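# Press the magnet-marked post's gauge pin fully home

## Task

Find the post on the checking fixture that has the yellow magnet on it. Drive that post's gauge pin fully inward and keep it at the bottom for about one second; it may spring back out once that second has passed. Do not disturb the three other pins, and do not move the magnet.

## Robot and tools

Robot: two six-joint UR20-style arms, left_arm and right_arm. Each carries a Robotiq 2F-85 two-finger gripper and a wrist camera (cam_left_wrist, cam_right_wrist, each 896x504). The task is a press, so a closed gripper whose fingertips push along its +z axis makes a good plunger. The pin has a spring, so expect it to push back.

Frames. Scene frame: origin at table-top height, halfway between the arms' nominal bases. +z is up, +x points out over the table, and left_arm sits on the +y side. Arm bases in the scene frame: left_arm (+0.060, +0.928, 0) m and right_arm (-0.064, -0.817, 0) m, each turned only slightly about z. Hand positions, quaternions (wxyz), velocities and Hand targets are reported in each arm's own base frame. Motion offsets are applied along the current Hand target's own axes. On the gripper, +z runs along the fingers and the fingers open and close along y. end_effector_position is the point between the closed pads; closed fingertips reach about 19 mm past it.

execute_actions(actions, cameras). actions is a list of actions. Each action is a list of up to 15 rows, one row per 1/30 s step; if there are fewer rows, the last one repeats to fill 15. Every row has 18 numbers in [-1, 1]. The first 9 are for left_arm: dx, dy, dz, rx, ry, rz, gripper position, force_limit, speed. The last 9 are the same for right_arm. Both arms must always be filled in. dx..rz are an offset, not a pose. Every row in an action counts from the Hand target as it was when that action began, so rows do not add up, but consecutive actions do. Scale: 1.0 = 0.6 m or 180 degrees. rx, ry, rz together form one rotation vector. Sending six zeros holds an arm at its Hand target. Gripper position: +1 = fully open (85 mm), about -0.8 = pads touching, -1 = close until blocked. force_limit and speed both start at +1. Finger speed is roughly 20, 85 and 150 mm/s at speed -1, 0 and +1. Resend an arm's previous gripper numbers to leave that gripper unchanged, because 0 counts as a command. cameras takes a list of names, ["all"], or []. An empty actions list returns the state plus images.

move(target, speed, blend, stop_force, zero, blocking, cameras). target is one 18-number row laid out as above, or a list of up to 15 such rows. Every row is an offset from the Hand targets at the start of the move, not from the row before. speed is the top path speed in m/s, from 0.002 to 4.2, default 0.25; rotation is capped at twice that value in rad/s. Give one value, or one per target. blend, in m, rounds corners in a list; 0 means stop at each point. stop_force (6 to 120 N, shared by both arms) ends an arm's path once its wrist sensor feels that much push against the direction of travel. zero (default true) re-zeroes before the move. blocking=false returns early but cannot be combined with stop_force. A move lasts at most 10 s. Its result adds a "move:" line giving the ending (done, off_target, moving, held, fault) and any limits (paced = pose was clipped, held = steps were withheld). An arm counts as done when it is within 3 mm and 2 degrees of its target. Neither done nor off_target tells you about contact.

wait(seconds 0 to 10) lets the scene run while each arm holds its command. This is useful for the one-second hold. stop() brakes a running move. zoom_image(camera, region=[x0,y0,x1,y1]) shows part of the latest image from a wrist camera, at most 504 px on each side. zero_wrist_force(arm) re-zeroes that arm's wrist sensor. read_manual gives licence texts only. finished_scene(scene) ends the current scene, given its number, and cannot be undone.

Result lines. Hand target is the last commanded pose after clipping; the next offsets count from it. The gripper often rests a little short of it, and the next command asks for it again. Tool commands shows the current gripper commands. object_status: 0 moving, 1 blocked while opening, 2 blocked while closing (gripping), 3 reached the requested opening or pads met. position_measured is in counts: 3 fully open, 130 about 40 mm, 230 pads together. Wrist force and Wrist torque are in the end effector's x y z axes, with a third line showing the peak since the last reading shown. A push on a surface appears as force coming back into the arm. Joint torques include gravity and noise. Motor temperatures are listed; a MOTOR HOT line appears at 70 °C, and at 85 °C the arm brakes for 30 to 60 s.

Cautions. Commanded orientation is clipped to 32 degrees from the measured orientation on every step, and motion trails commands by about 0.2 s. The arms are stiff: a target even slightly past a hard contact can trigger a fault. An outside force of about 150 N (±25), or contact torque at a joint limit (wrist joints 98.4 N m), freezes that arm for 10 s. Approach slowly, use stop_force, or step the press in small increments while watching Wrist force. Back off by commanding the target back past the gripper, without stop_force. Paths do not avoid obstacles. Keep well clear of the magnet and the neighbouring pins, and route around an arm's own base. A clearance check holds back commands that bring the two arms close, but do not rely on it, because contact between the arms can end the task. Nothing may fall off the table.

Each tool is called after "Call:" as name([rows], argument=value, ...), one row to a line, values as JSON.

## Session

Call:
execute_actions(actions=[])

Scene clock: 0.00 s.
left_arm: end_effector_position=(+0.6452, +0.5338, +0.3687) position_measured=3 object_status=3 end_effector_quat_wxyz=(+0.054, +0.895, -0.431, +0.101) | right_arm: end_effector_position=(+1.0094, -0.4085, +0.1239) position_measured=3 object_status=3 end_effector_quat_wxyz=(+0.497, -0.362, -0.574, -0.541)
Joint positions: left_arm=[0.541 -1.507 2.094 -2.179 -1.799 -1.706] | right_arm=[2.693 -2.576 -1.22 -2.623 2.507 -0.374]
Joint velocities: within noise
Joint torques (N m): no reading
Motor temperatures (°C): left_arm=[24 36 26 39 35 34] | right_arm=[29 36 36 38 34 39]
Wrist force (N): no reading
Wrist torque (N m): no reading
Wrist force, peak (N): no reading
Hand target: left_arm +0.6452, +0.5338, +0.3687; +0.054, +0.895, -0.431, +0.101 | right_arm +1.0094, -0.4085, +0.1239; +0.497, -0.362, -0.574, -0.541
Tool commands: left_gripper/position=+1.0 left_gripper/force_limit=+1.0 left_gripper/speed=+1.0 right_gripper/position=+1.0 right_gripper/force_limit=+1.0 right_gripper/speed=+1.0

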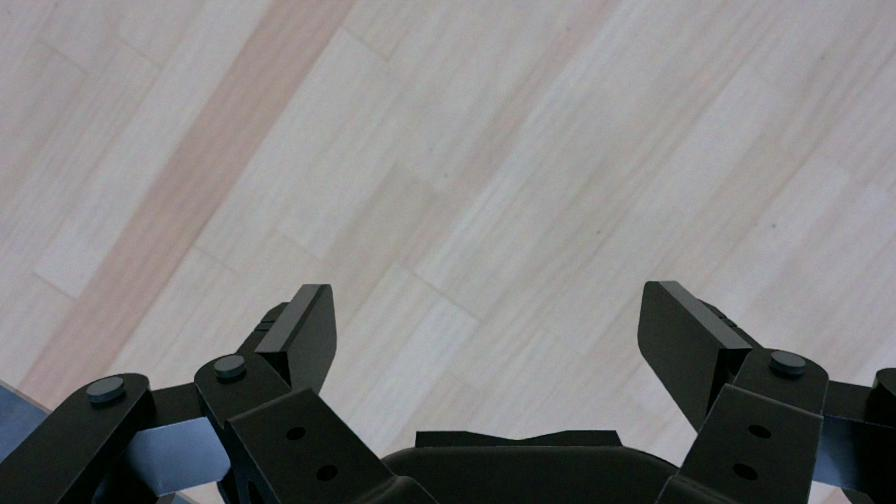

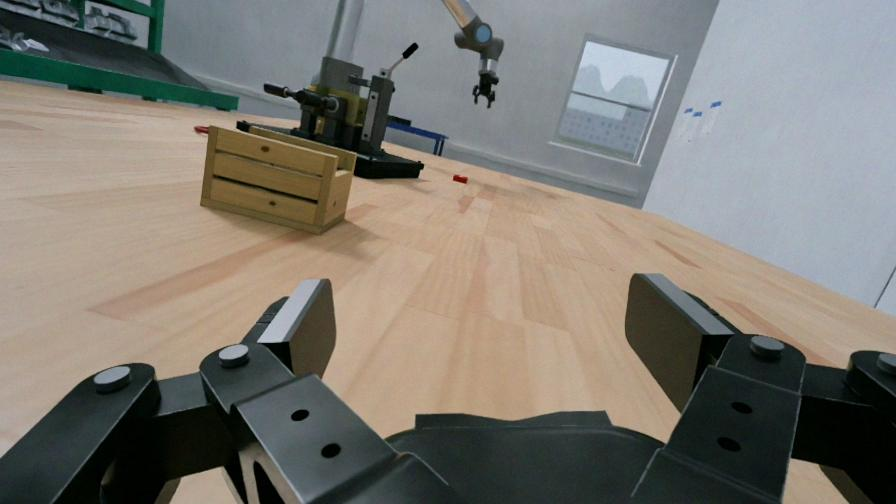

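Call:
zoom_image(camera="cam_right_wrist", region=[190, 30, 500, 210])

Scaled by 1.626 from the camera's 896x504 image, which has a finer 1280x720 frame.

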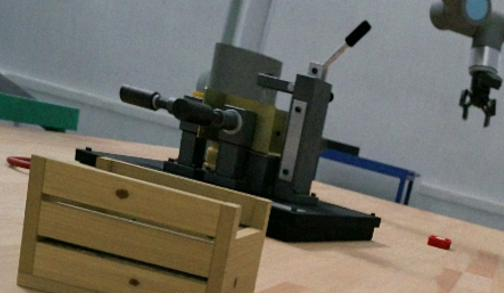

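Call:
move(target=[0.578,0.578,-0.423,-0.209,0.26,0.262,-1,1,0,0,0,0,0,0,0,1,1,1], speed=0.4, cameras=["cam_left_wrist"])

Scene clock: 3.67 s.
left_arm: end_effector_position=(+0.5510, +0.1005, +0.6977) position_measured=232 object_status=3 end_effector_quat_wxyz=(-0.440, -0.485, +0.691, -0.308) | right_arm: end_effector_position=(+1.0094, -0.4085, +0.1239) position_measured=3 object_status=3 end_effector_quat_wxyz=(+0.497, -0.362, -0.574, -0.541)
Joint positions: left_arm=[0.266 -1.668 1.847 -0.862 -2.404 -0.543] | right_arm=[2.693 -2.576 -1.22 -2.623 2.507 -0.374]
Joint torques (N m): left_arm=[-13.03 -46.62 -125.53 -0.78 -7.72 2.49] | right_arm=[2.1 244.4 74.98 -3.6 0.09 -0.98]
Wrist force (N): left_arm=[0.9 -0.2 0.9] | right_arm=[0.0 0.4 0.3]
Wrist torque (N m): left_arm=[0.18 0.23 -0.18] | right_arm=[0.08 -0.01 -0.01]
Wrist force, peak (N): left_arm=[3.3 -1.3 2.9] | right_arm=[0.0 0.4 0.5]
Hand target: left_arm +0.5510, +0.1005, +0.6978; -0.440, -0.485, +0.691, -0.308 | right_arm +1.0094, -0.4085, +0.1239; +0.497, -0.362, -0.574, -0.541
Off the commanded pose: left_arm 0.000 m, 0 deg | right_arm 0.000 m, 0 deg.
move: done
camera_calibration:
cam_left_wrist: T_world_to_cam=[[-0.934526, 0.355019, -0.024968, 0.503674], [0.264452, 0.645749, -0.716291, 0.308534], [-0.238174, -0.675995, -0.697355, 0.81562], [0, 0, 0, 1]] pos_world=[0.583363, 0.173306, 0.802352]
Images, in order (width x height): cam_left_wrist 896x504.

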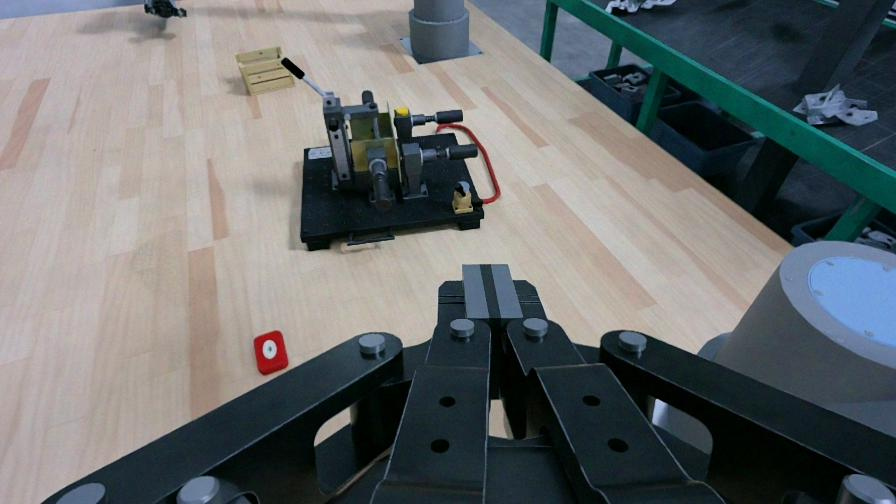

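Call:
zoom_image(camera="cam_left_wrist", region=[280, 40, 520, 260])

Scaled by 2.100 from the camera's 896x504 image, which has a finer 1280x720 frame.

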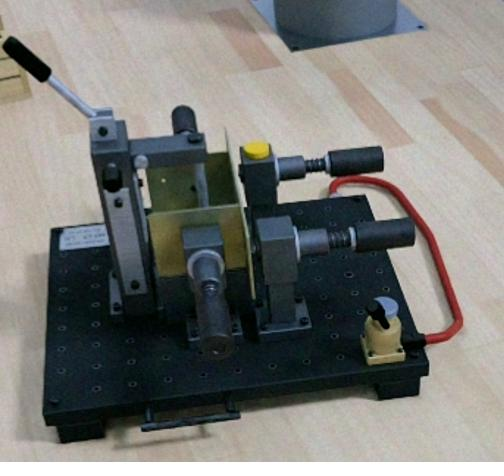

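Call:
move(target=[0.386,-0.03,0.826,0,0,0,-1,1,0,0,0,0,0,0,0,1,1,1], speed=0.4)

Call:
move(target=[-0.088,0.564,0.914,0.453,-0.082,-0.317,-1,1,0,0,0,0,0,0,0,1,1,1], speed=0.4, cameras=["cam_left_wrist"])

Scene clock: 7.77 s.
left_arm: end_effector_position=(+0.3816, -0.4200, +0.6973) position_measured=232 object_status=3 end_effector_quat_wxyz=(-0.440, -0.485, +0.691, -0.308) | right_arm: end_effector_position=(+1.0094, -0.4085, +0.1239) position_measured=3 object_status=3 end_effector_quat_wxyz=(+0.497, -0.362, -0.574, -0.541)
Joint positions: left_arm=[-0.679 -1.98 2.371 -2.568 -2.599 -2.252] | right_arm=[2.693 -2.576 -1.22 -2.623 2.507 -0.374]
Joint torques (N m): left_arm=[-17.88 -27.84 -78.57 -12.16 1.28 -3.89] | right_arm=[1.46 239.13 71.79 -2.91 -0.59 -0.6]
Wrist force (N): left_arm=[0.7 0.0 0.4] | right_arm=[0.0 0.4 0.0]
Wrist torque (N m): left_arm=[0.18 0.26 0.17] | right_arm=[0.07 -0.01 0.00]
Wrist force, peak (N): left_arm=[2.9 -1.5 3.9] | right_arm=[0.1 0.5 0.4]
Hand target: left_arm +0.3816, -0.4200, +0.6973; -0.440, -0.485, +0.691, -0.308 | right_arm +1.0094, -0.4085, +0.1239; +0.497, -0.362, -0.574, -0.541
Off the commanded pose: left_arm 0.000 m, 0 deg | right_arm 0.000 m, 0 deg.
move: done

Scene clock: 10.70 s.
left_arm: end_effector_position=(-0.0983, -0.7504, +0.4173) position_measured=232 object_status=3 end_effector_quat_wxyz=(+0.035, +0.920, -0.087, +0.381) end_effector_velocity=(-0.001, -0.002, +0.002) end_effector_angular_velocity=(-0.002, +0.001, +0.003) | right_arm: end_effector_position=(+1.0094, -0.4085, +0.1239) position_measured=3 object_status=3 end_effector_quat_wxyz=(+0.497, -0.362, -0.574, -0.541)
Joint positions: left_arm=[-2.271 -1.588 2.125 -1.651 -0.908 -5.382] | right_arm=[2.693 -2.576 -1.22 -2.623 2.507 -0.374]
Joint velocities: left_arm=[0.001 0.002 -0.005 0.002 0 -0.002] | right_arm=[within noise]
Joint torques (N m): left_arm=[18.74 -52.4 -110.12 -2.9 -0.91 -4.85] | right_arm=[1.67 245.68 71.1 -3.68 -0.57 -1.14]
Wrist force (N): left_arm=[0.6 -1.1 0.1] | right_arm=[0.1 0.3 0.4]
Wrist torque (N m): left_arm=[-0.06 0.15 0.22] | right_arm=[0.05 -0.02 0.00]
Wrist force, peak (N): left_arm=[-1.8 2.7 0.0] | right_arm=[0.3 0.7 0.3]
Hand target: left_arm -0.0984, -0.7505, +0.4172; +0.035, +0.920, -0.087, +0.381 | right_arm +1.0094, -0.4085, +0.1239; +0.497, -0.362, -0.574, -0.541
Off the commanded pose: left_arm 0.000 m, 0 deg | right_arm 0.000 m, 0 deg.
move: done
camera_calibration:
cam_left_wrist: T_world_to_cam=[[-0.210451, -0.977365, -0.0216072, -0.738159], [-0.878062, 0.198693, -0.435349, 0.263853], [0.429788, -0.0726472, -0.900003, 0.493166], [0, 0, 0, 1]] pos_world=[-0.135625, -0.73805, 0.542769]
Images, in order (width x height): cam_left_wrist 896x504.

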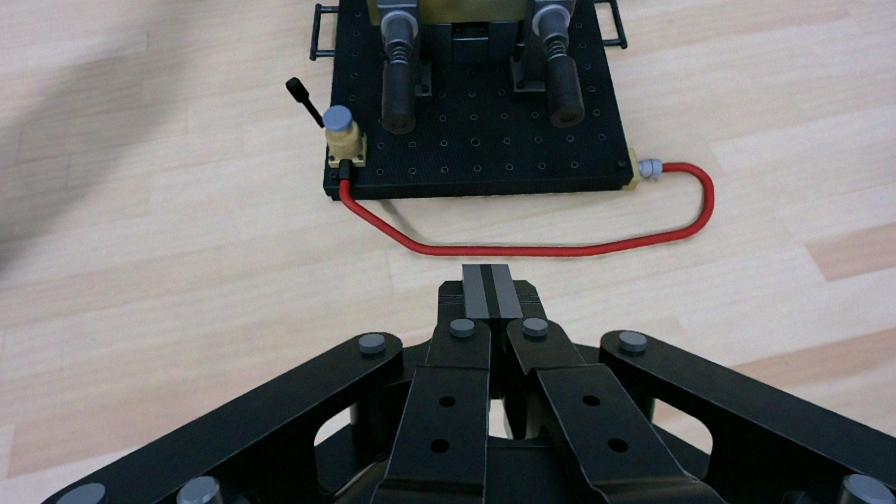

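Call:
move(target=[-0.036,0.177,0.416,0,0,0,-1,1,0,0,0,0,0,0,0,1,1,1], speed=0.3, cameras=["cam_left_wrist"])

Scene clock: 13.13 s.
left_arm: end_effector_position=(+0.0400, -0.8844, +0.2251) position_measured=232 object_status=3 end_effector_quat_wxyz=(+0.035, +0.920, -0.087, +0.381) | right_arm: end_effector_position=(+1.0094, -0.4085, +0.1239) position_measured=3 object_status=3 end_effector_quat_wxyz=(+0.497, -0.362, -0.574, -0.541)
Joint positions: left_arm=[-2.033 -1.309 2.193 -2.189 -0.823 -5.09] | right_arm=[2.693 -2.576 -1.22 -2.623 2.507 -0.374]
Joint torques (N m): left_arm=[18.04 -103.45 -95.15 -11.48 9.38 2.45] | right_arm=[2.19 242.96 74.06 -3.8 -0.1 -0.2]
Wrist force (N): left_arm=[0.8 -0.1 -0.9] | right_arm=[0.1 0.2 0.2]
Wrist torque (N m): left_arm=[0.08 0.12 -0.15] | right_arm=[0.03 -0.03 0.00]
Wrist force, peak (N): left_arm=[0.8 -1.8 -3.0] | right_arm=[0.4 0.3 0.3]
Hand target: left_arm +0.0401, -0.8845, +0.2251; +0.035, +0.920, -0.087, +0.381 | right_arm +1.0094, -0.4085, +0.1239; +0.497, -0.362, -0.574, -0.541
Off the commanded pose: left_arm 0.000 m, 0 deg | right_arm 0.000 m, 0 deg.
move: done
camera_calibration:
cam_left_wrist: T_world_to_cam=[[-0.210188, -0.97742, -0.0217202, -0.844183], [-0.878082, 0.198501, -0.435397, 0.328089], [0.429877, -0.0724429, -0.899977, 0.251179], [0, 0, 0, 1]] pos_world=[0.00267637, -0.872051, 0.350569]
Images, in order (width x height): cam_left_wrist 896x504.

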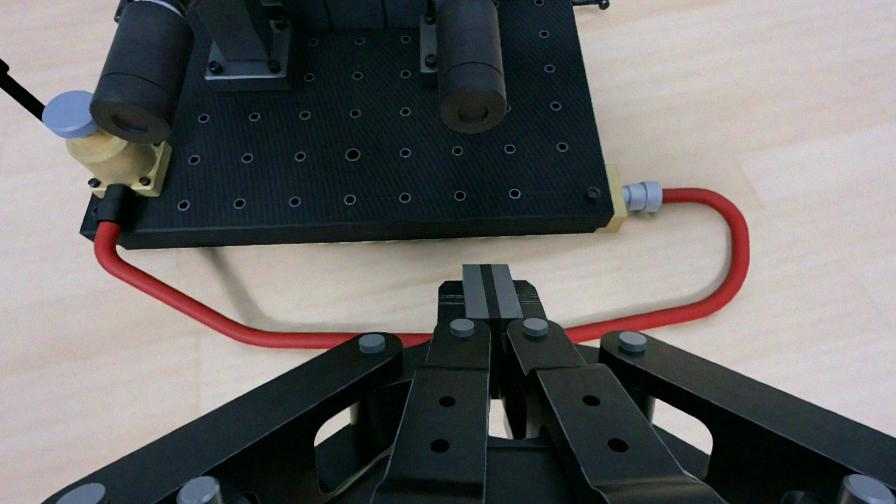

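Call:
move(target=[0.0495,0,0.151,0,0,0,-1,1,0,0,0,0,0,0,0,1,1,1], speed=0.2, cameras=["cam_left_wrist"])

Scene clock: 15.33 s.
left_arm: end_effector_position=(+0.1235, -0.9003, +0.1820) position_measured=232 object_status=3 end_effector_quat_wxyz=(+0.035, +0.920, -0.087, +0.381) | right_arm: end_effector_position=(+1.0094, -0.4085, +0.1239) position_measured=3 object_status=3 end_effector_quat_wxyz=(+0.497, -0.362, -0.574, -0.541)
Joint positions: left_arm=[-1.934 -1.244 2.224 -2.376 -0.802 -4.957] | right_arm=[2.693 -2.576 -1.22 -2.623 2.507 -0.374]
Joint torques (N m): left_arm=[24.9 -105.06 -41.91 -12.05 9.96 3.23] | right_arm=[-2.54 238.77 72.06 -3.1 -0.34 -1]
Wrist force (N): left_arm=[0.9 -0.1 -0.2] | right_arm=[0.2 0.3 0.2]
Wrist torque (N m): left_arm=[0.14 0.10 -0.15] | right_arm=[0.05 -0.03 0.00]
Wrist force, peak (N): left_arm=[0.3 0.0 -3.3] | right_arm=[0.2 0.7 0.1]
Hand target: left_arm +0.1236, -0.9003, +0.1819; +0.035, +0.920, -0.087, +0.381 | right_arm +1.0094, -0.4085, +0.1239; +0.497, -0.362, -0.574, -0.541
Off the commanded pose: left_arm 0.000 m, 0 deg | right_arm 0.000 m, 0 deg.
move: done
camera_calibration:
cam_left_wrist: T_world_to_cam=[[-0.210188, -0.97742, -0.0217202, -0.843109], [-0.878082, 0.198501, -0.435397, 0.3858], [0.429877, -0.0724429, -0.899977, 0.175344], [0, 0, 0, 1]] pos_world=[0.0861764, -0.887951, 0.307469]
Images, in order (width x height): cam_left_wrist 896x504.

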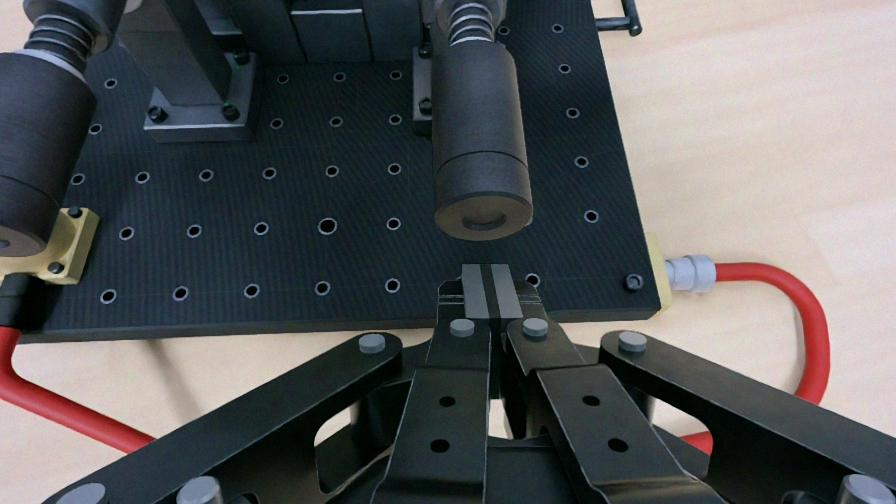

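Call:
move([
  [0.0047,0,0.0189,0,0,0,-1,1,0,0,0,0,0,0,0,1,1,1],
  [0.0754,0,0.0896,0,0,0,-1,1,0,0,0,0,0,0,0,1,1,1],
], speed=[0.05,0.012], stop_force=60, cameras=["cam_left_wrist"])

Scene clock: 19.67 s.
left_arm: end_effector_position=(+0.1659, -0.9084, +0.1759) position_measured=232 object_status=3 end_effector_quat_wxyz=(+0.035, +0.920, -0.087, +0.381) | right_arm: end_effector_position=(+1.0094, -0.4085, +0.1239) position_measured=3 object_status=3 end_effector_quat_wxyz=(+0.497, -0.362, -0.574, -0.541)
Joint positions: left_arm=[-1.883 -1.225 2.226 -2.446 -0.794 -4.887] | right_arm=[2.693 -2.576 -1.22 -2.623 2.507 -0.374]
Joint torques (N m): left_arm=[23.15 -152.74 -59.94 -3.82 20.48 -3.29] | right_arm=[-0.82 246.95 73.43 -4.2 -1.24 -0.56]
Wrist force (N): left_arm=[-32.5 -5.2 -43.4] | right_arm=[0.1 0.0 0.2]
Wrist torque (N m): left_arm=[0.34 0.04 -0.03] | right_arm=[0.00 -0.02 0.00]
Wrist force, peak (N): left_arm=[-57.6 -17.0 -81.0] | right_arm=[0.2 0.5 0.7]
Hand target: left_arm +0.1659, -0.9084, +0.1759; +0.035, +0.920, -0.087, +0.381 (not the last commanded pose) | right_arm +1.0094, -0.4085, +0.1239; +0.497, -0.362, -0.574, -0.541
Off the commanded pose: left_arm 0.027 m, 0 deg | right_arm 0.000 m, 0 deg.
move: contact (left_arm); path passed 1 of 2 targets
camera_calibration:
cam_left_wrist: T_world_to_cam=[[-0.210188, -0.97742, -0.0217202, -0.842249], [-0.878082, 0.198501, -0.435397, 0.421939], [0.429877, -0.0724429, -0.899977, 0.15095], [0, 0, 0, 1]] pos_world=[0.128576, -0.896051, 0.301269]
Images, in order (width x height): cam_left_wrist 896x504.

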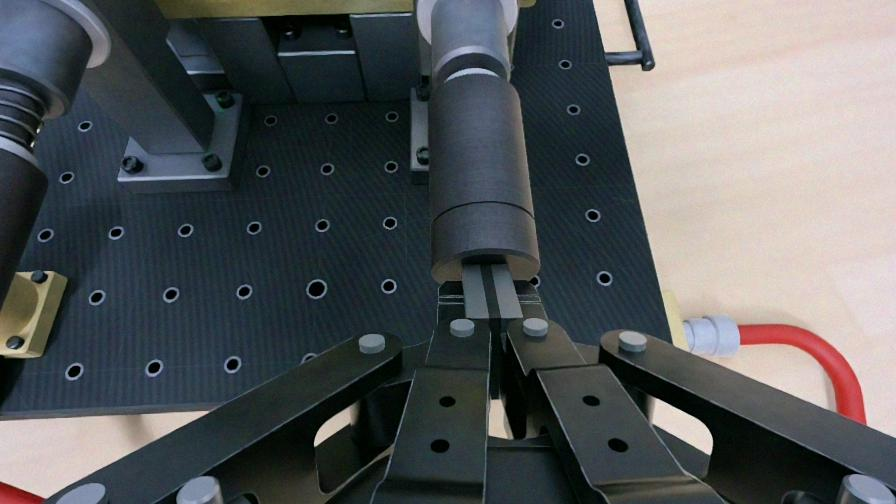

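Call:
wait(seconds=1.3)

Call:
move(target=[-0.0707,0,-0.0707,0,0,0,-1,1,0,0,0,0,0,0,0,1,1,1], speed=0.1, cameras=["cam_left_wrist"])

Scene clock: 21.37 s.
left_arm: end_effector_position=(+0.1659, -0.9084, +0.1759) position_measured=232 object_status=3 end_effector_quat_wxyz=(+0.035, +0.920, -0.087, +0.381) | right_arm: end_effector_position=(+1.0094, -0.4085, +0.1239) position_measured=3 object_status=3 end_effector_quat_wxyz=(+0.497, -0.362, -0.574, -0.541)
Joint positions: left_arm=[-1.883 -1.225 2.226 -2.446 -0.794 -4.887] | right_arm=[2.693 -2.576 -1.22 -2.623 2.507 -0.374]
Joint torques (N m): left_arm=[17.1 -157.16 -37.88 -5.87 17.04 -4.66] | right_arm=[-2.26 250.48 73.37 -3.89 -0.21 -0.75]
Wrist force (N): left_arm=[-34.1 -4.7 -37.6] | right_arm=[0.1 0.2 0.3]
Wrist torque (N m): left_arm=[0.31 -0.01 -0.04] | right_arm=[0.03 -0.01 0.00]
Wrist force, peak (N): left_arm=[-32.8 -5.1 -43.0] | right_arm=[0.4 0.6 0.2]
Hand target: left_arm +0.1659, -0.9084, +0.1759; +0.035, +0.920, -0.087, +0.381 (not the last commanded pose) | right_arm +1.0094, -0.4085, +0.1239; +0.497, -0.362, -0.574, -0.541
Tool commands: left_gripper/position=-1.0 left_gripper/force_limit=+1.0 left_gripper/speed=+0.0 right_gripper/position=+1.0 right_gripper/force_limit=+1.0 right_gripper/speed=+1.0
Off the commanded pose: left_arm 0.027 m, 0 deg | right_arm 0.000 m, 0 deg.
wait: 1.30 s; at rest from the start

Scene clock: 22.47 s.
left_arm: end_effector_position=(+0.1071, -0.8971, +0.1759) position_measured=232 object_status=3 end_effector_quat_wxyz=(+0.035, +0.920, -0.087, +0.381) | right_arm: end_effector_position=(+1.0094, -0.4085, +0.1239) position_measured=3 object_status=3 end_effector_quat_wxyz=(+0.497, -0.362, -0.574, -0.541)
Joint positions: left_arm=[-1.953 -1.241 2.225 -2.363 -0.805 -4.983] | right_arm=[2.693 -2.576 -1.22 -2.623 2.507 -0.374]
Joint torques (N m): left_arm=[-17.12 -161.42 -88.07 -4.16 -1.06 -3.8] | right_arm=[-2.47 243.04 73.53 -3.5 -0.98 -1.09]
Wrist force (N): left_arm=[-0.9 3.2 -0.3] | right_arm=[0.1 0.1 0.2]
Wrist torque (N m): left_arm=[0.73 0.40 0.19] | right_arm=[0.01 -0.02 0.00]
Wrist force, peak (N): left_arm=[-33.6 -4.6 -36.8] | right_arm=[-0.1 0.5 0.3]
Hand target: left_arm +0.1070, -0.8971, +0.1759; +0.035, +0.920, -0.087, +0.381 | right_arm +1.0094, -0.4085, +0.1239; +0.497, -0.362, -0.574, -0.541
Off the commanded pose: left_arm 0.000 m, 0 deg | right_arm 0.000 m, 0 deg.
move: done
camera_calibration:
cam_left_wrist: T_world_to_cam=[[-0.210188, -0.97742, -0.0217202, -0.843561], [-0.878082, 0.198501, -0.435397, 0.368108], [0.429877, -0.0724429, -0.899977, 0.177136], [0, 0, 0, 1]] pos_world=[0.0697764, -0.884751, 0.301369]
Images, in order (width x height): cam_left_wrist 896x504.

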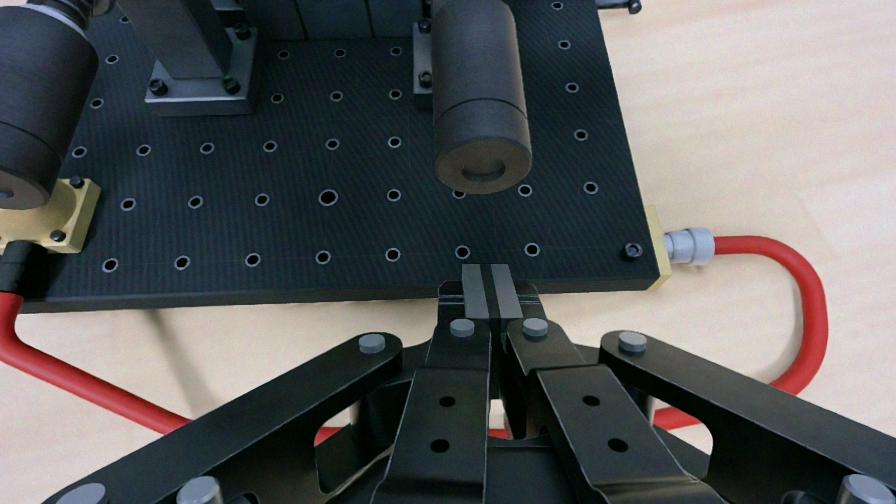

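Call:
finished_scene(scene=1)

The scene is finished: the task was done.


## Next scene

The same job, from a new start.

Call:
execute_actions(actions=[])

Scene clock: 0.00 s.
left_arm: end_effector_position=(+1.6020, +0.5513, +0.3701) position_measured=3 object_status=3 end_effector_quat_wxyz=(-0.049, +0.940, +0.190, +0.279) | right_arm: end_effector_position=(+0.4481, +0.4679, +0.3319) position_measured=3 object_status=3 end_effector_quat_wxyz=(-0.272, +0.502, +0.649, +0.503)
Joint positions: left_arm=[0.193 -0.686 0.985 -2.439 -1.472 -3.319] | right_arm=[4.007 -1.969 -2.772 1.193 2.076 2.519]
Joint velocities: within noise
Joint torques (N m): no reading
Motor temperatures (°C): left_arm=[24 35 26 38 34 34] | right_arm=[28 35 36 37 34 38]
Wrist force (N): no reading
Wrist torque (N m): no reading
Wrist force, peak (N): no reading
Hand target: left_arm +1.6020, +0.5513, +0.3701; -0.049, +0.940, +0.190, +0.279 | right_arm +0.4481, +0.4679, +0.3319; -0.272, +0.502, +0.649, +0.503
Tool commands: left_gripper/position=+1.0 left_gripper/force_limit=+1.0 left_gripper/speed=+1.0 right_gripper/position=+1.0 right_gripper/force_limit=+1.0 right_gripper/speed=+1.0
camera_calibration:
cam_left_wrist: T_world_to_cam=[[0.359759, -0.933045, -0.000644322, -0.0546982], [-0.905937, -0.349141, -0.239538, 1.75183], [0.223274, 0.0867594, -0.970887, 0.0836019], [0, 0, 0, 1]] pos_world=[1.58806, 0.553346, 0.500761]
cam_right_wrist: T_world_to_cam=[[0.936397, -0.0141338, 0.350658, -0.517198], [0.256442, -0.654562, -0.711187, 0.443258], [0.239579, 0.755877, -0.609305, -0.132345], [0, 0, 0, 1]] pos_world=[0.40234, 0.382866, 0.41596]

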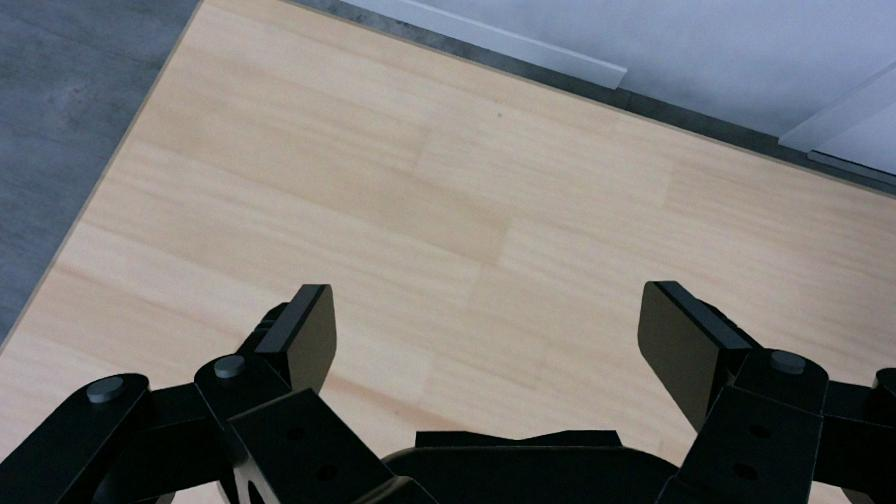

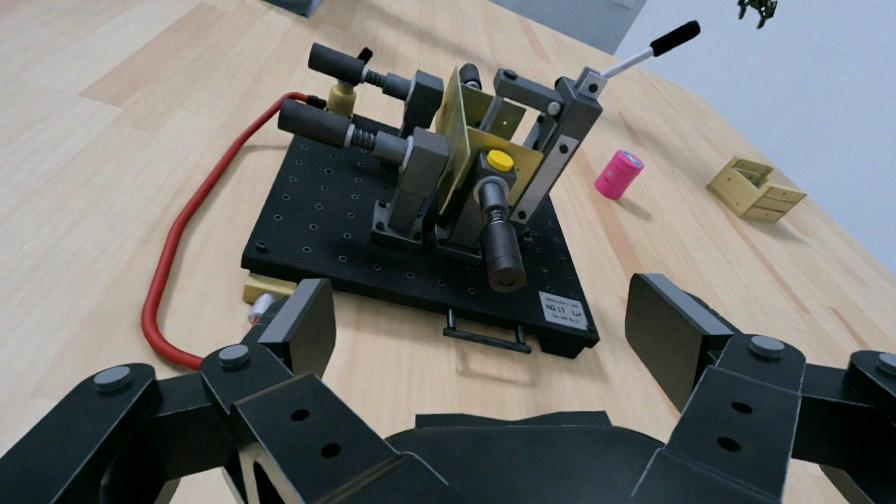

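Call:
move(target=[0,0,0,0,0,0,1,1,1,-0.2098,0.0597,0.340,0,0,0,-1,1,0], speed=0.35, cameras=["cam_right_wrist"])

Scene clock: 2.17 s.
left_arm: end_effector_position=(+1.6020, +0.5513, +0.3701) position_measured=3 object_status=3 end_effector_quat_wxyz=(-0.049, +0.940, +0.190, +0.279) | right_arm: end_effector_position=(+0.5559, +0.6086, +0.1669) position_measured=232 object_status=3 end_effector_quat_wxyz=(-0.272, +0.502, +0.649, +0.503)
Joint positions: left_arm=[0.193 -0.686 0.985 -2.439 -1.472 -3.319] | right_arm=[4.024 -2.337 -2.527 1.319 2.061 2.527]
Joint torques (N m): left_arm=[4.01 -273.27 -104.91 -11.62 1.16 -0.61] | right_arm=[17.56 135.85 10.29 3.2 -3.22 5.58]
Wrist force (N): left_arm=[0.3 -0.3 -0.2] | right_arm=[-1.5 -0.8 0.2]
Wrist torque (N m): left_arm=[-0.06 -0.05 0.00] | right_arm=[-0.15 0.29 -0.23]
Wrist force, peak (N): left_arm=[0.6 -0.5 -0.3] | right_arm=[-3.3 -0.1 3.3]
Hand target: left_arm +1.6020, +0.5513, +0.3701; -0.049, +0.940, +0.190, +0.279 | right_arm +0.5560, +0.6087, +0.1668; -0.272, +0.502, +0.649, +0.503
Off the commanded pose: left_arm 0.000 m, 0 deg | right_arm 0.000 m, 0 deg.
move: done
camera_calibration:
cam_right_wrist: T_world_to_cam=[[0.936388, -0.0141617, 0.35068, -0.558281], [0.256459, -0.654508, -0.71123, 0.390339], [0.239595, 0.755922, -0.609242, -0.365107], [0, 0, 0, 1]] pos_world=[0.51014, 0.523567, 0.25096]
Images, in order (width x height): cam_right_wrist 896x504.

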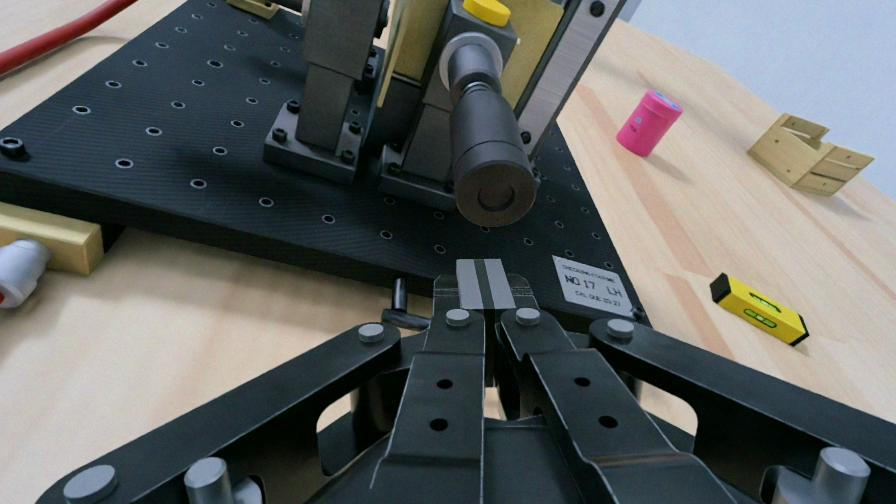

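Call:
move([
  [0,0,0,0,0,0,1,1,1,0.0065,0.0128,0.0787,0,0,0,-1,1,0],
  [0,0,0,0,0,0,1,1,1,0.0443,0.0118,0.1713,0,0,0,-1,1,0],
], speed=[0.08,0.011], stop_force=58, cameras=["cam_right_wrist"])

Scene clock: 7.10 s.
left_arm: end_effector_position=(+1.6020, +0.5513, +0.3701) position_measured=3 object_status=3 end_effector_quat_wxyz=(-0.049, +0.940, +0.190, +0.279) | right_arm: end_effector_position=(+0.5689, +0.6808, +0.1566) position_measured=232 object_status=3 end_effector_quat_wxyz=(-0.272, +0.502, +0.649, +0.503)
Joint positions: left_arm=[0.193 -0.686 0.985 -2.439 -1.472 -3.319] | right_arm=[4.083 -2.345 -2.45 1.261 2.007 2.552]
Joint torques (N m): left_arm=[-1.59 -277.42 -103.35 -11.81 1.29 -0.75] | right_arm=[12.49 154.3 30.86 8.43 6.39 -6.68]
Wrist force (N): left_arm=[0.3 0.1 -0.1] | right_arm=[-17.0 -8.1 -67.6]
Wrist torque (N m): left_arm=[0.03 -0.05 0.00] | right_arm=[0.27 0.47 -0.31]
Wrist force, peak (N): left_arm=[0.6 -0.2 -0.2] | right_arm=[-27.1 -8.1 -106.3]
Hand target: left_arm +1.6020, +0.5513, +0.3701; -0.049, +0.940, +0.190, +0.279 | right_arm +0.5689, +0.6808, +0.1566; -0.272, +0.502, +0.649, +0.503 (not the last commanded pose)
Off the commanded pose: left_arm 0.000 m, 0 deg | right_arm 0.033 m, 0 deg.
move: contact (right_arm); path passed 1 of 2 targets
camera_calibration:
cam_right_wrist: T_world_to_cam=[[0.936397, -0.0141338, 0.350658, -0.565835], [0.256442, -0.654562, -0.711187, 0.426965], [0.239579, 0.755877, -0.609305, -0.429024], [0, 0, 0, 1]] pos_world=[0.52314, 0.595766, 0.24066]
Images, in order (width x height): cam_right_wrist 896x504.

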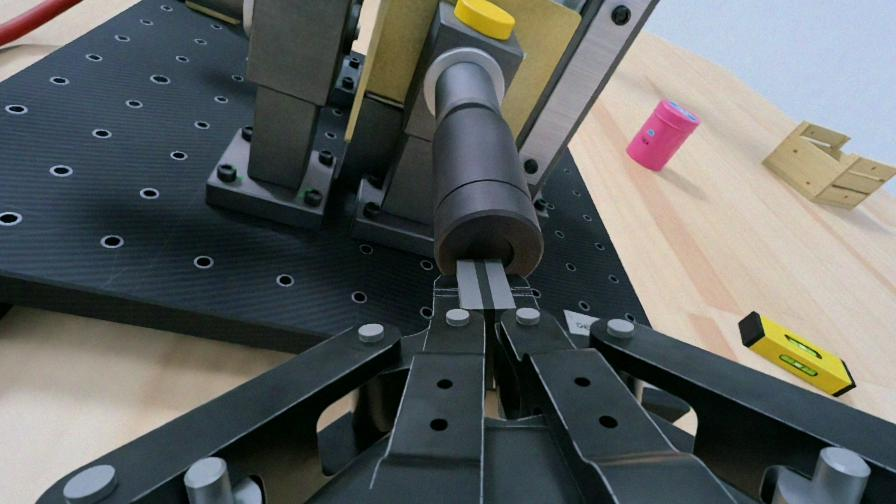

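Call:
wait(seconds=0.8)

Call:
zoom_image(camera="cam_right_wrist", region=[380, 20, 580, 290])

Scene clock: 8.07 s.
left_arm: end_effector_position=(+1.6020, +0.5513, +0.3701) position_measured=3 object_status=3 end_effector_quat_wxyz=(-0.049, +0.940, +0.190, +0.279) | right_arm: end_effector_position=(+0.5689, +0.6808, +0.1566) position_measured=232 object_status=3 end_effector_quat_wxyz=(-0.272, +0.502, +0.649, +0.503)
Joint positions: left_arm=[0.193 -0.686 0.985 -2.439 -1.472 -3.319] | right_arm=[4.083 -2.345 -2.45 1.261 2.007 2.552]
Joint torques (N m): left_arm=[-2.98 -271.81 -102.18 -11.52 0.95 -0.32] | right_arm=[12.58 147.48 26.77 9.15 6.36 -6.69]
Wrist force (N): left_arm=[0.2 0.0 0.0] | right_arm=[-15.4 -7.4 -64.9]
Wrist torque (N m): left_arm=[0.00 -0.03 0.00] | right_arm=[0.33 0.40 -0.31]
Wrist force, peak (N): left_arm=[0.4 -0.3 -0.4] | right_arm=[-16.3 -7.9 -67.1]
Hand target: left_arm +1.6020, +0.5513, +0.3701; -0.049, +0.940, +0.190, +0.279 | right_arm +0.5689, +0.6808, +0.1566; -0.272, +0.502, +0.649, +0.503 (not the last commanded pose)
Tool commands: left_gripper/position=+1.0 left_gripper/force_limit=+1.0 left_gripper/speed=+1.0 right_gripper/position=-1.0 right_gripper/force_limit=+1.0 right_gripper/speed=+0.0
Off the commanded pose: left_arm 0.000 m, 0 deg | right_arm 0.033 m, 0 deg.
wait: 0.80 s; at rest from the start

Scaled by 1.867 from the camera's 896x504 image, which has a finer 1280x720 frame.
This view is cut from an older image: the scene may have changed since it was taken.

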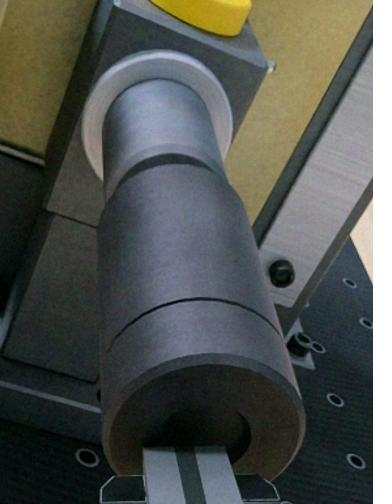

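Call:
finished_scene(scene=2)

The scene is finished: the task was done.


## Next scene

The same job, from a new start.

Call:
execute_actions(actions=[])

Scene clock: 0.00 s.
left_arm: end_effector_position=(+0.3071, -0.4220, +0.1602) position_measured=3 object_status=3 end_effector_quat_wxyz=(+0.066, +0.956, -0.074, +0.275) | right_arm: end_effector_position=(+0.4900, -0.3027, +0.2369) position_measured=3 object_status=3 end_effector_quat_wxyz=(+0.548, -0.467, -0.511, -0.471)
Joint positions: left_arm=[-1.763 -1.739 2.857 -2.766 -1.003 1.555] | right_arm=[2.511 -2.074 -2.06 -2.212 2.389 -0.015]
Joint velocities: within noise
Joint torques (N m): no reading
Motor temperatures (°C): left_arm=[24 35 26 38 34 33] | right_arm=[28 35 35 36 33 38]
Wrist force (N): no reading
Wrist torque (N m): no reading
Wrist force, peak (N): no reading
Hand target: left_arm +0.3071, -0.4220, +0.1602; +0.066, +0.956, -0.074, +0.275 | right_arm +0.4900, -0.3027, +0.2369; +0.548, -0.467, -0.511, -0.471
Tool commands: left_gripper/position=+1.0 left_gripper/force_limit=+1.0 left_gripper/speed=+1.0 right_gripper/position=+1.0 right_gripper/force_limit=+1.0 right_gripper/speed=+1.0
camera_calibration:
cam_left_wrist: T_world_to_cam=[[-0.204299, -0.976285, 0.0716159, -0.353754], [-0.955218, 0.182823, -0.232669, 0.427195], [0.214058, -0.115943, -0.969916, 0.170568], [0, 0, 0, 1]] pos_world=[0.299281, -0.40369, 0.290166]
cam_right_wrist: T_world_to_cam=[[0.98966, 0.130322, -0.059914, -0.419077], [-0.0206188, -0.284112, -0.958569, 0.167032], [-0.141945, 0.949893, -0.278487, 0.549542], [0, 0, 0, 1]] pos_world=[0.496192, -0.419935, 0.288044]

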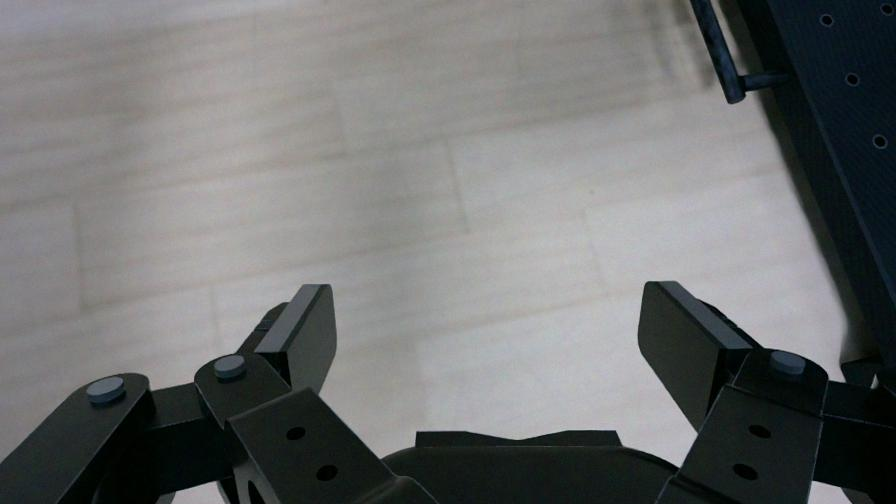

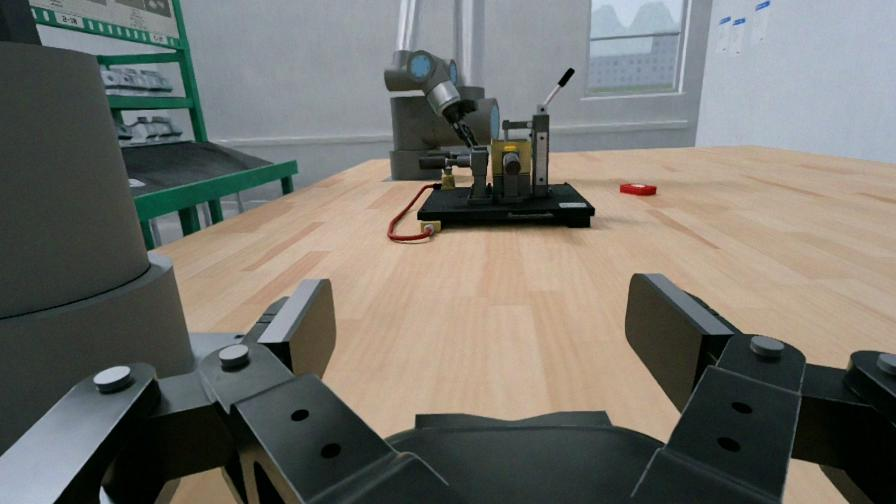

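Call:
zoom_image(camera="cam_right_wrist", region=[380, 60, 620, 250])

Scaled by 2.100 from the camera's 896x504 image, which has a finer 1280x720 frame.

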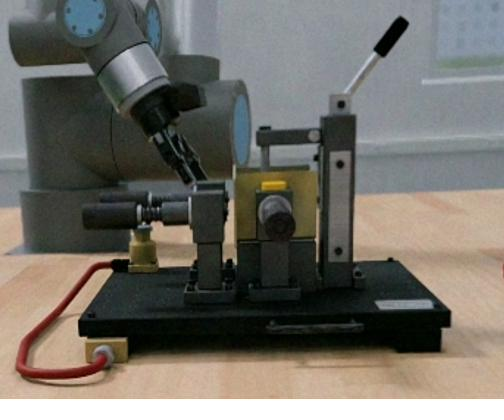

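Call:
move(target=[0,0,0,0,0,0,1,1,1,0.101,0.151,0.86,0,-0.278,0,-1,1,0], speed=0.42)

Call:
move(target=[0,0,0,0,0,0,1,1,1,0.282,0.041,0.577,-0.0375,0.15,0.041,-1,1,0], speed=0.35, cameras=["cam_right_wrist"])

Scene clock: 5.53 s.
left_arm: end_effector_position=(+0.3071, -0.4220, +0.1602) position_measured=3 object_status=3 end_effector_quat_wxyz=(+0.066, +0.956, -0.074, +0.275) | right_arm: end_effector_position=(+0.5199, +0.2177, +0.3167) position_measured=232 object_status=3 end_effector_quat_wxyz=(-0.280, +0.622, +0.695, +0.229)
Joint positions: left_arm=[-1.763 -1.739 2.857 -2.766 -1.003 1.555] | right_arm=[3.5 -1.441 -2.566 -0.523 2.293 1.888]
Joint torques (N m): left_arm=[2.78 -12.23 -53.34 -10.11 3.67 -0.93] | right_arm=[23.46 53.5 62.52 15.42 -0.7 5.69]
Wrist force (N): left_arm=[0.1 0.1 0.0] | right_arm=[-0.3 0.7 2.1]
Wrist torque (N m): left_arm=[0.02 -0.01 0.00] | right_arm=[0.68 0.19 -0.46]
Wrist force, peak (N): left_arm=[0.3 0.3 -0.4] | right_arm=[4.5 1.8 4.4]
Hand target: left_arm +0.3071, -0.4220, +0.1602; +0.066, +0.956, -0.074, +0.275 | right_arm +0.5199, +0.2177, +0.3167; -0.280, +0.622, +0.694, +0.229
Off the commanded pose: left_arm 0.000 m, 0 deg | right_arm 0.000 m, 0 deg.
move: done

Scene clock: 7.53 s.
left_arm: end_effector_position=(+0.3071, -0.4220, +0.1602) position_measured=3 object_status=3 end_effector_quat_wxyz=(+0.066, +0.956, -0.074, +0.275) | right_arm: end_effector_position=(+0.4965, +0.5759, +0.1746) position_measured=232 object_status=3 end_effector_quat_wxyz=(-0.412, +0.609, +0.554, +0.389)
Joint positions: left_arm=[-1.763 -1.739 2.857 -2.766 -1.003 1.555] | right_arm=[4.002 -2.32 -2.586 1.303 2.208 2.929]
Joint torques (N m): left_arm=[-3.98 -8.88 -54.58 -9.12 2.63 -1.56] | right_arm=[22.72 115.3 6.94 13.18 -0.92 7.46]
Wrist force (N): left_arm=[0.0 -0.2 0.1] | right_arm=[-0.4 0.5 0.7]
Wrist torque (N m): left_arm=[-0.04 0.00 0.00] | right_arm=[0.31 0.00 -0.33]
Wrist force, peak (N): left_arm=[0.4 0.1 -0.4] | right_arm=[-0.4 0.9 4.7]
Hand target: left_arm +0.3071, -0.4220, +0.1602; +0.066, +0.956, -0.074, +0.275 | right_arm +0.4965, +0.5760, +0.1745; -0.412, +0.609, +0.554, +0.390
Off the commanded pose: left_arm 0.000 m, 0 deg | right_arm 0.000 m, 0 deg.
move: done
camera_calibration:
cam_right_wrist: T_world_to_cam=[[0.993678, -0.0498903, -0.100576, -0.434768], [-0.109317, -0.63408, -0.765501, 0.568905], [-0.0255822, 0.771656, -0.635525, -0.194265], [0, 0, 0, 1]] pos_world=[0.48924, 0.488947, 0.26831]
Images, in order (width x height): cam_right_wrist 896x504.

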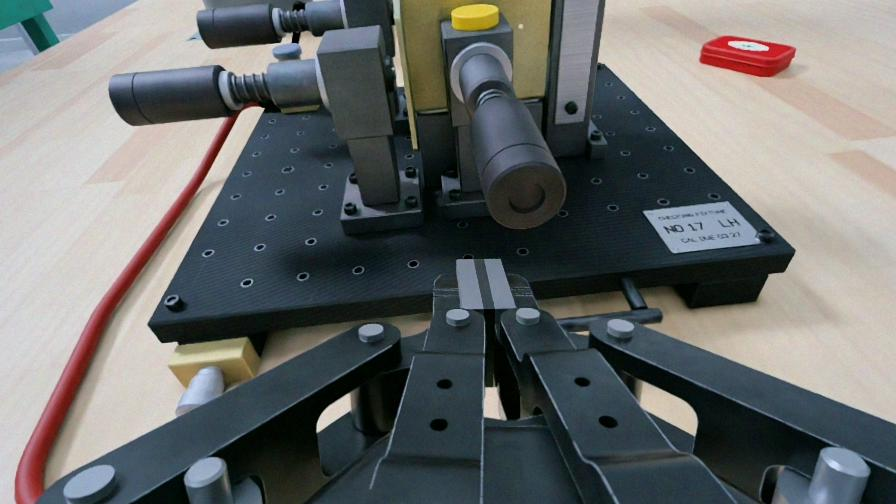

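Call:
move([
  [0,0,0,0,0,0,1,1,1,0.0045,0.0393,0.0715,0,0,0,-1,1,0],
  [0,0,0,0,0,0,1,1,1,0.0398,0.0348,0.1648,0,0,0,-1,1,0],
], speed=[0.08,0.011], stop_force=56, cameras=["cam_right_wrist"])

Call:
wait(seconds=0.8)

Call:
zoom_image(camera="cam_right_wrist", region=[380, 20, 600, 290])

Scene clock: 12.83 s.
left_arm: end_effector_position=(+0.3071, -0.4220, +0.1602) position_measured=3 object_status=3 end_effector_quat_wxyz=(+0.066, +0.956, -0.074, +0.275) | right_arm: end_effector_position=(+0.5210, +0.6488, +0.1600) position_measured=232 object_status=3 end_effector_quat_wxyz=(-0.412, +0.609, +0.554, +0.390)
Joint positions: left_arm=[-1.763 -1.739 2.857 -2.766 -1.003 1.555] | right_arm=[4.051 -2.332 -2.495 1.239 2.164 2.956]
Joint torques (N m): left_arm=[2.95 -10.85 -55.66 -9.61 3.53 -0.9] | right_arm=[0.15 135.92 23.51 9.85 5.05 -7.51]
Wrist force (N): left_arm=[-0.2 -0.1 0.1] | right_arm=[-17.7 -5.7 -53.3]
Wrist torque (N m): left_arm=[-0.02 0.04 0.00] | right_arm=[0.76 0.14 -0.38]
Wrist force, peak (N): left_arm=[0.5 0.1 -0.3] | right_arm=[-27.1 -4.1 -92.7]
Hand target: left_arm +0.3071, -0.4220, +0.1602; +0.066, +0.956, -0.074, +0.275 | right_arm +0.5210, +0.6488, +0.1600; -0.412, +0.609, +0.554, +0.390 (not the last commanded pose)
Off the commanded pose: left_arm 0.000 m, 0 deg | right_arm 0.027 m, 0 deg.
move: contact (right_arm); path passed 1 of 2 targets
camera_calibration:
cam_right_wrist: T_world_to_cam=[[0.993677, -0.0498867, -0.100585, -0.456944], [-0.109323, -0.634022, -0.765549, 0.606614], [-0.0255823, 0.771704, -0.635467, -0.259213], [0, 0, 0, 1]] pos_world=[0.51374, 0.561847, 0.25371]
Images, in order (width x height): cam_right_wrist 896x504.

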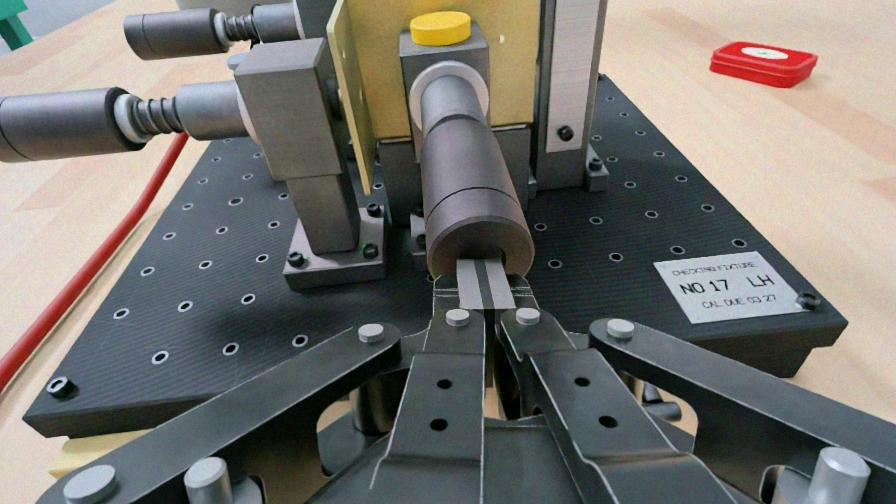

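Scene clock: 13.63 s.
left_arm: end_effector_position=(+0.3071, -0.4220, +0.1602) position_measured=3 object_status=3 end_effector_quat_wxyz=(+0.066, +0.956, -0.074, +0.275) | right_arm: end_effector_position=(+0.5210, +0.6488, +0.1600) position_measured=232 object_status=3 end_effector_quat_wxyz=(-0.412, +0.609, +0.554, +0.390)
Joint positions: left_arm=[-1.763 -1.739 2.857 -2.766 -1.003 1.555] | right_arm=[4.051 -2.332 -2.495 1.239 2.164 2.956]
Joint torques (N m): left_arm=[8.64 -10.63 -55.74 -10.32 3.45 -1.39] | right_arm=[5.49 129.45 19.5 10.22 5.32 -7.15]
Wrist force (N): left_arm=[0.2 0.1 0.2] | right_arm=[-16.9 -5.7 -51.1]
Wrist torque (N m): left_arm=[0.02 -0.03 0.00] | right_arm=[0.76 0.09 -0.37]
Wrist force, peak (N): left_arm=[-0.5 -0.1 -0.2] | right_arm=[-17.3 -5.7 -53.0]
Hand target: left_arm +0.3071, -0.4220, +0.1602; +0.066, +0.956, -0.074, +0.275 | right_arm +0.5210, +0.6488, +0.1600; -0.412, +0.609, +0.554, +0.390 (not the last commanded pose)
Tool commands: left_gripper/position=+1.0 left_gripper/force_limit=+1.0 left_gripper/speed=+1.0 right_gripper/position=-1.0 right_gripper/force_limit=+1.0 right_gripper/speed=+0.0
Off the commanded pose: left_arm 0.000 m, 0 deg | right_arm 0.027 m, 0 deg.
wait: 0.80 s; at rest by 0.17 s

Scaled by 1.867 from the camera's 896x504 image, which has a finer 1280x720 frame.
This view is cut from an older image: the scene may have changed since it was taken.

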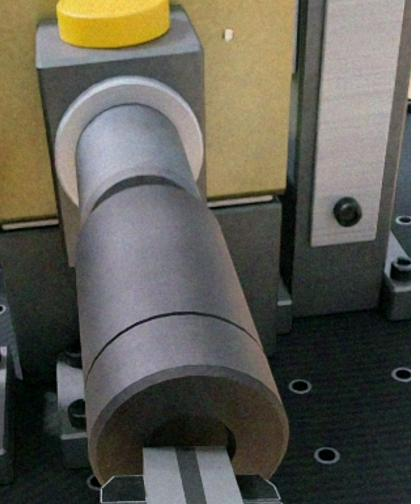

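Call:
wait(seconds=0.2)

Call:
finished_scene(scene=3)

Scene clock: 13.97 s.
left_arm: end_effector_position=(+0.3071, -0.4220, +0.1602) position_measured=3 object_status=3 end_effector_quat_wxyz=(+0.066, +0.956, -0.074, +0.275) | right_arm: end_effector_position=(+0.5210, +0.6488, +0.1600) position_measured=232 object_status=3 end_effector_quat_wxyz=(-0.412, +0.609, +0.554, +0.390)
Joint positions: left_arm=[-1.763 -1.739 2.857 -2.766 -1.003 1.555] | right_arm=[4.051 -2.332 -2.495 1.239 2.164 2.956]
Joint torques (N m): left_arm=[0.11 -10.53 -55.36 -10.55 3.61 -0.74] | right_arm=[3.68 126.87 19.32 10.79 4.84 -7.19]
Wrist force (N): left_arm=[0.1 0.0 -0.1] | right_arm=[-16.5 -5.8 -51.2]
Wrist torque (N m): left_arm=[-0.01 -0.01 0.00] | right_arm=[0.74 0.08 -0.38]
Wrist force, peak (N): left_arm=[0.4 0.0 -0.1] | right_arm=[-16.4 -6.0 -51.5]
Hand target: left_arm +0.3071, -0.4220, +0.1602; +0.066, +0.956, -0.074, +0.275 | right_arm +0.5210, +0.6488, +0.1600; -0.412, +0.609, +0.554, +0.390 (not the last commanded pose)
Tool commands: left_gripper/position=+1.0 left_gripper/force_limit=+1.0 left_gripper/speed=+1.0 right_gripper/position=-1.0 right_gripper/force_limit=+1.0 right_gripper/speed=+0.0
Off the commanded pose: left_arm 0.000 m, 0 deg | right_arm 0.027 m, 0 deg.
wait: 0.20 s; at rest by 0.03 s

The scene is finished: the task was done.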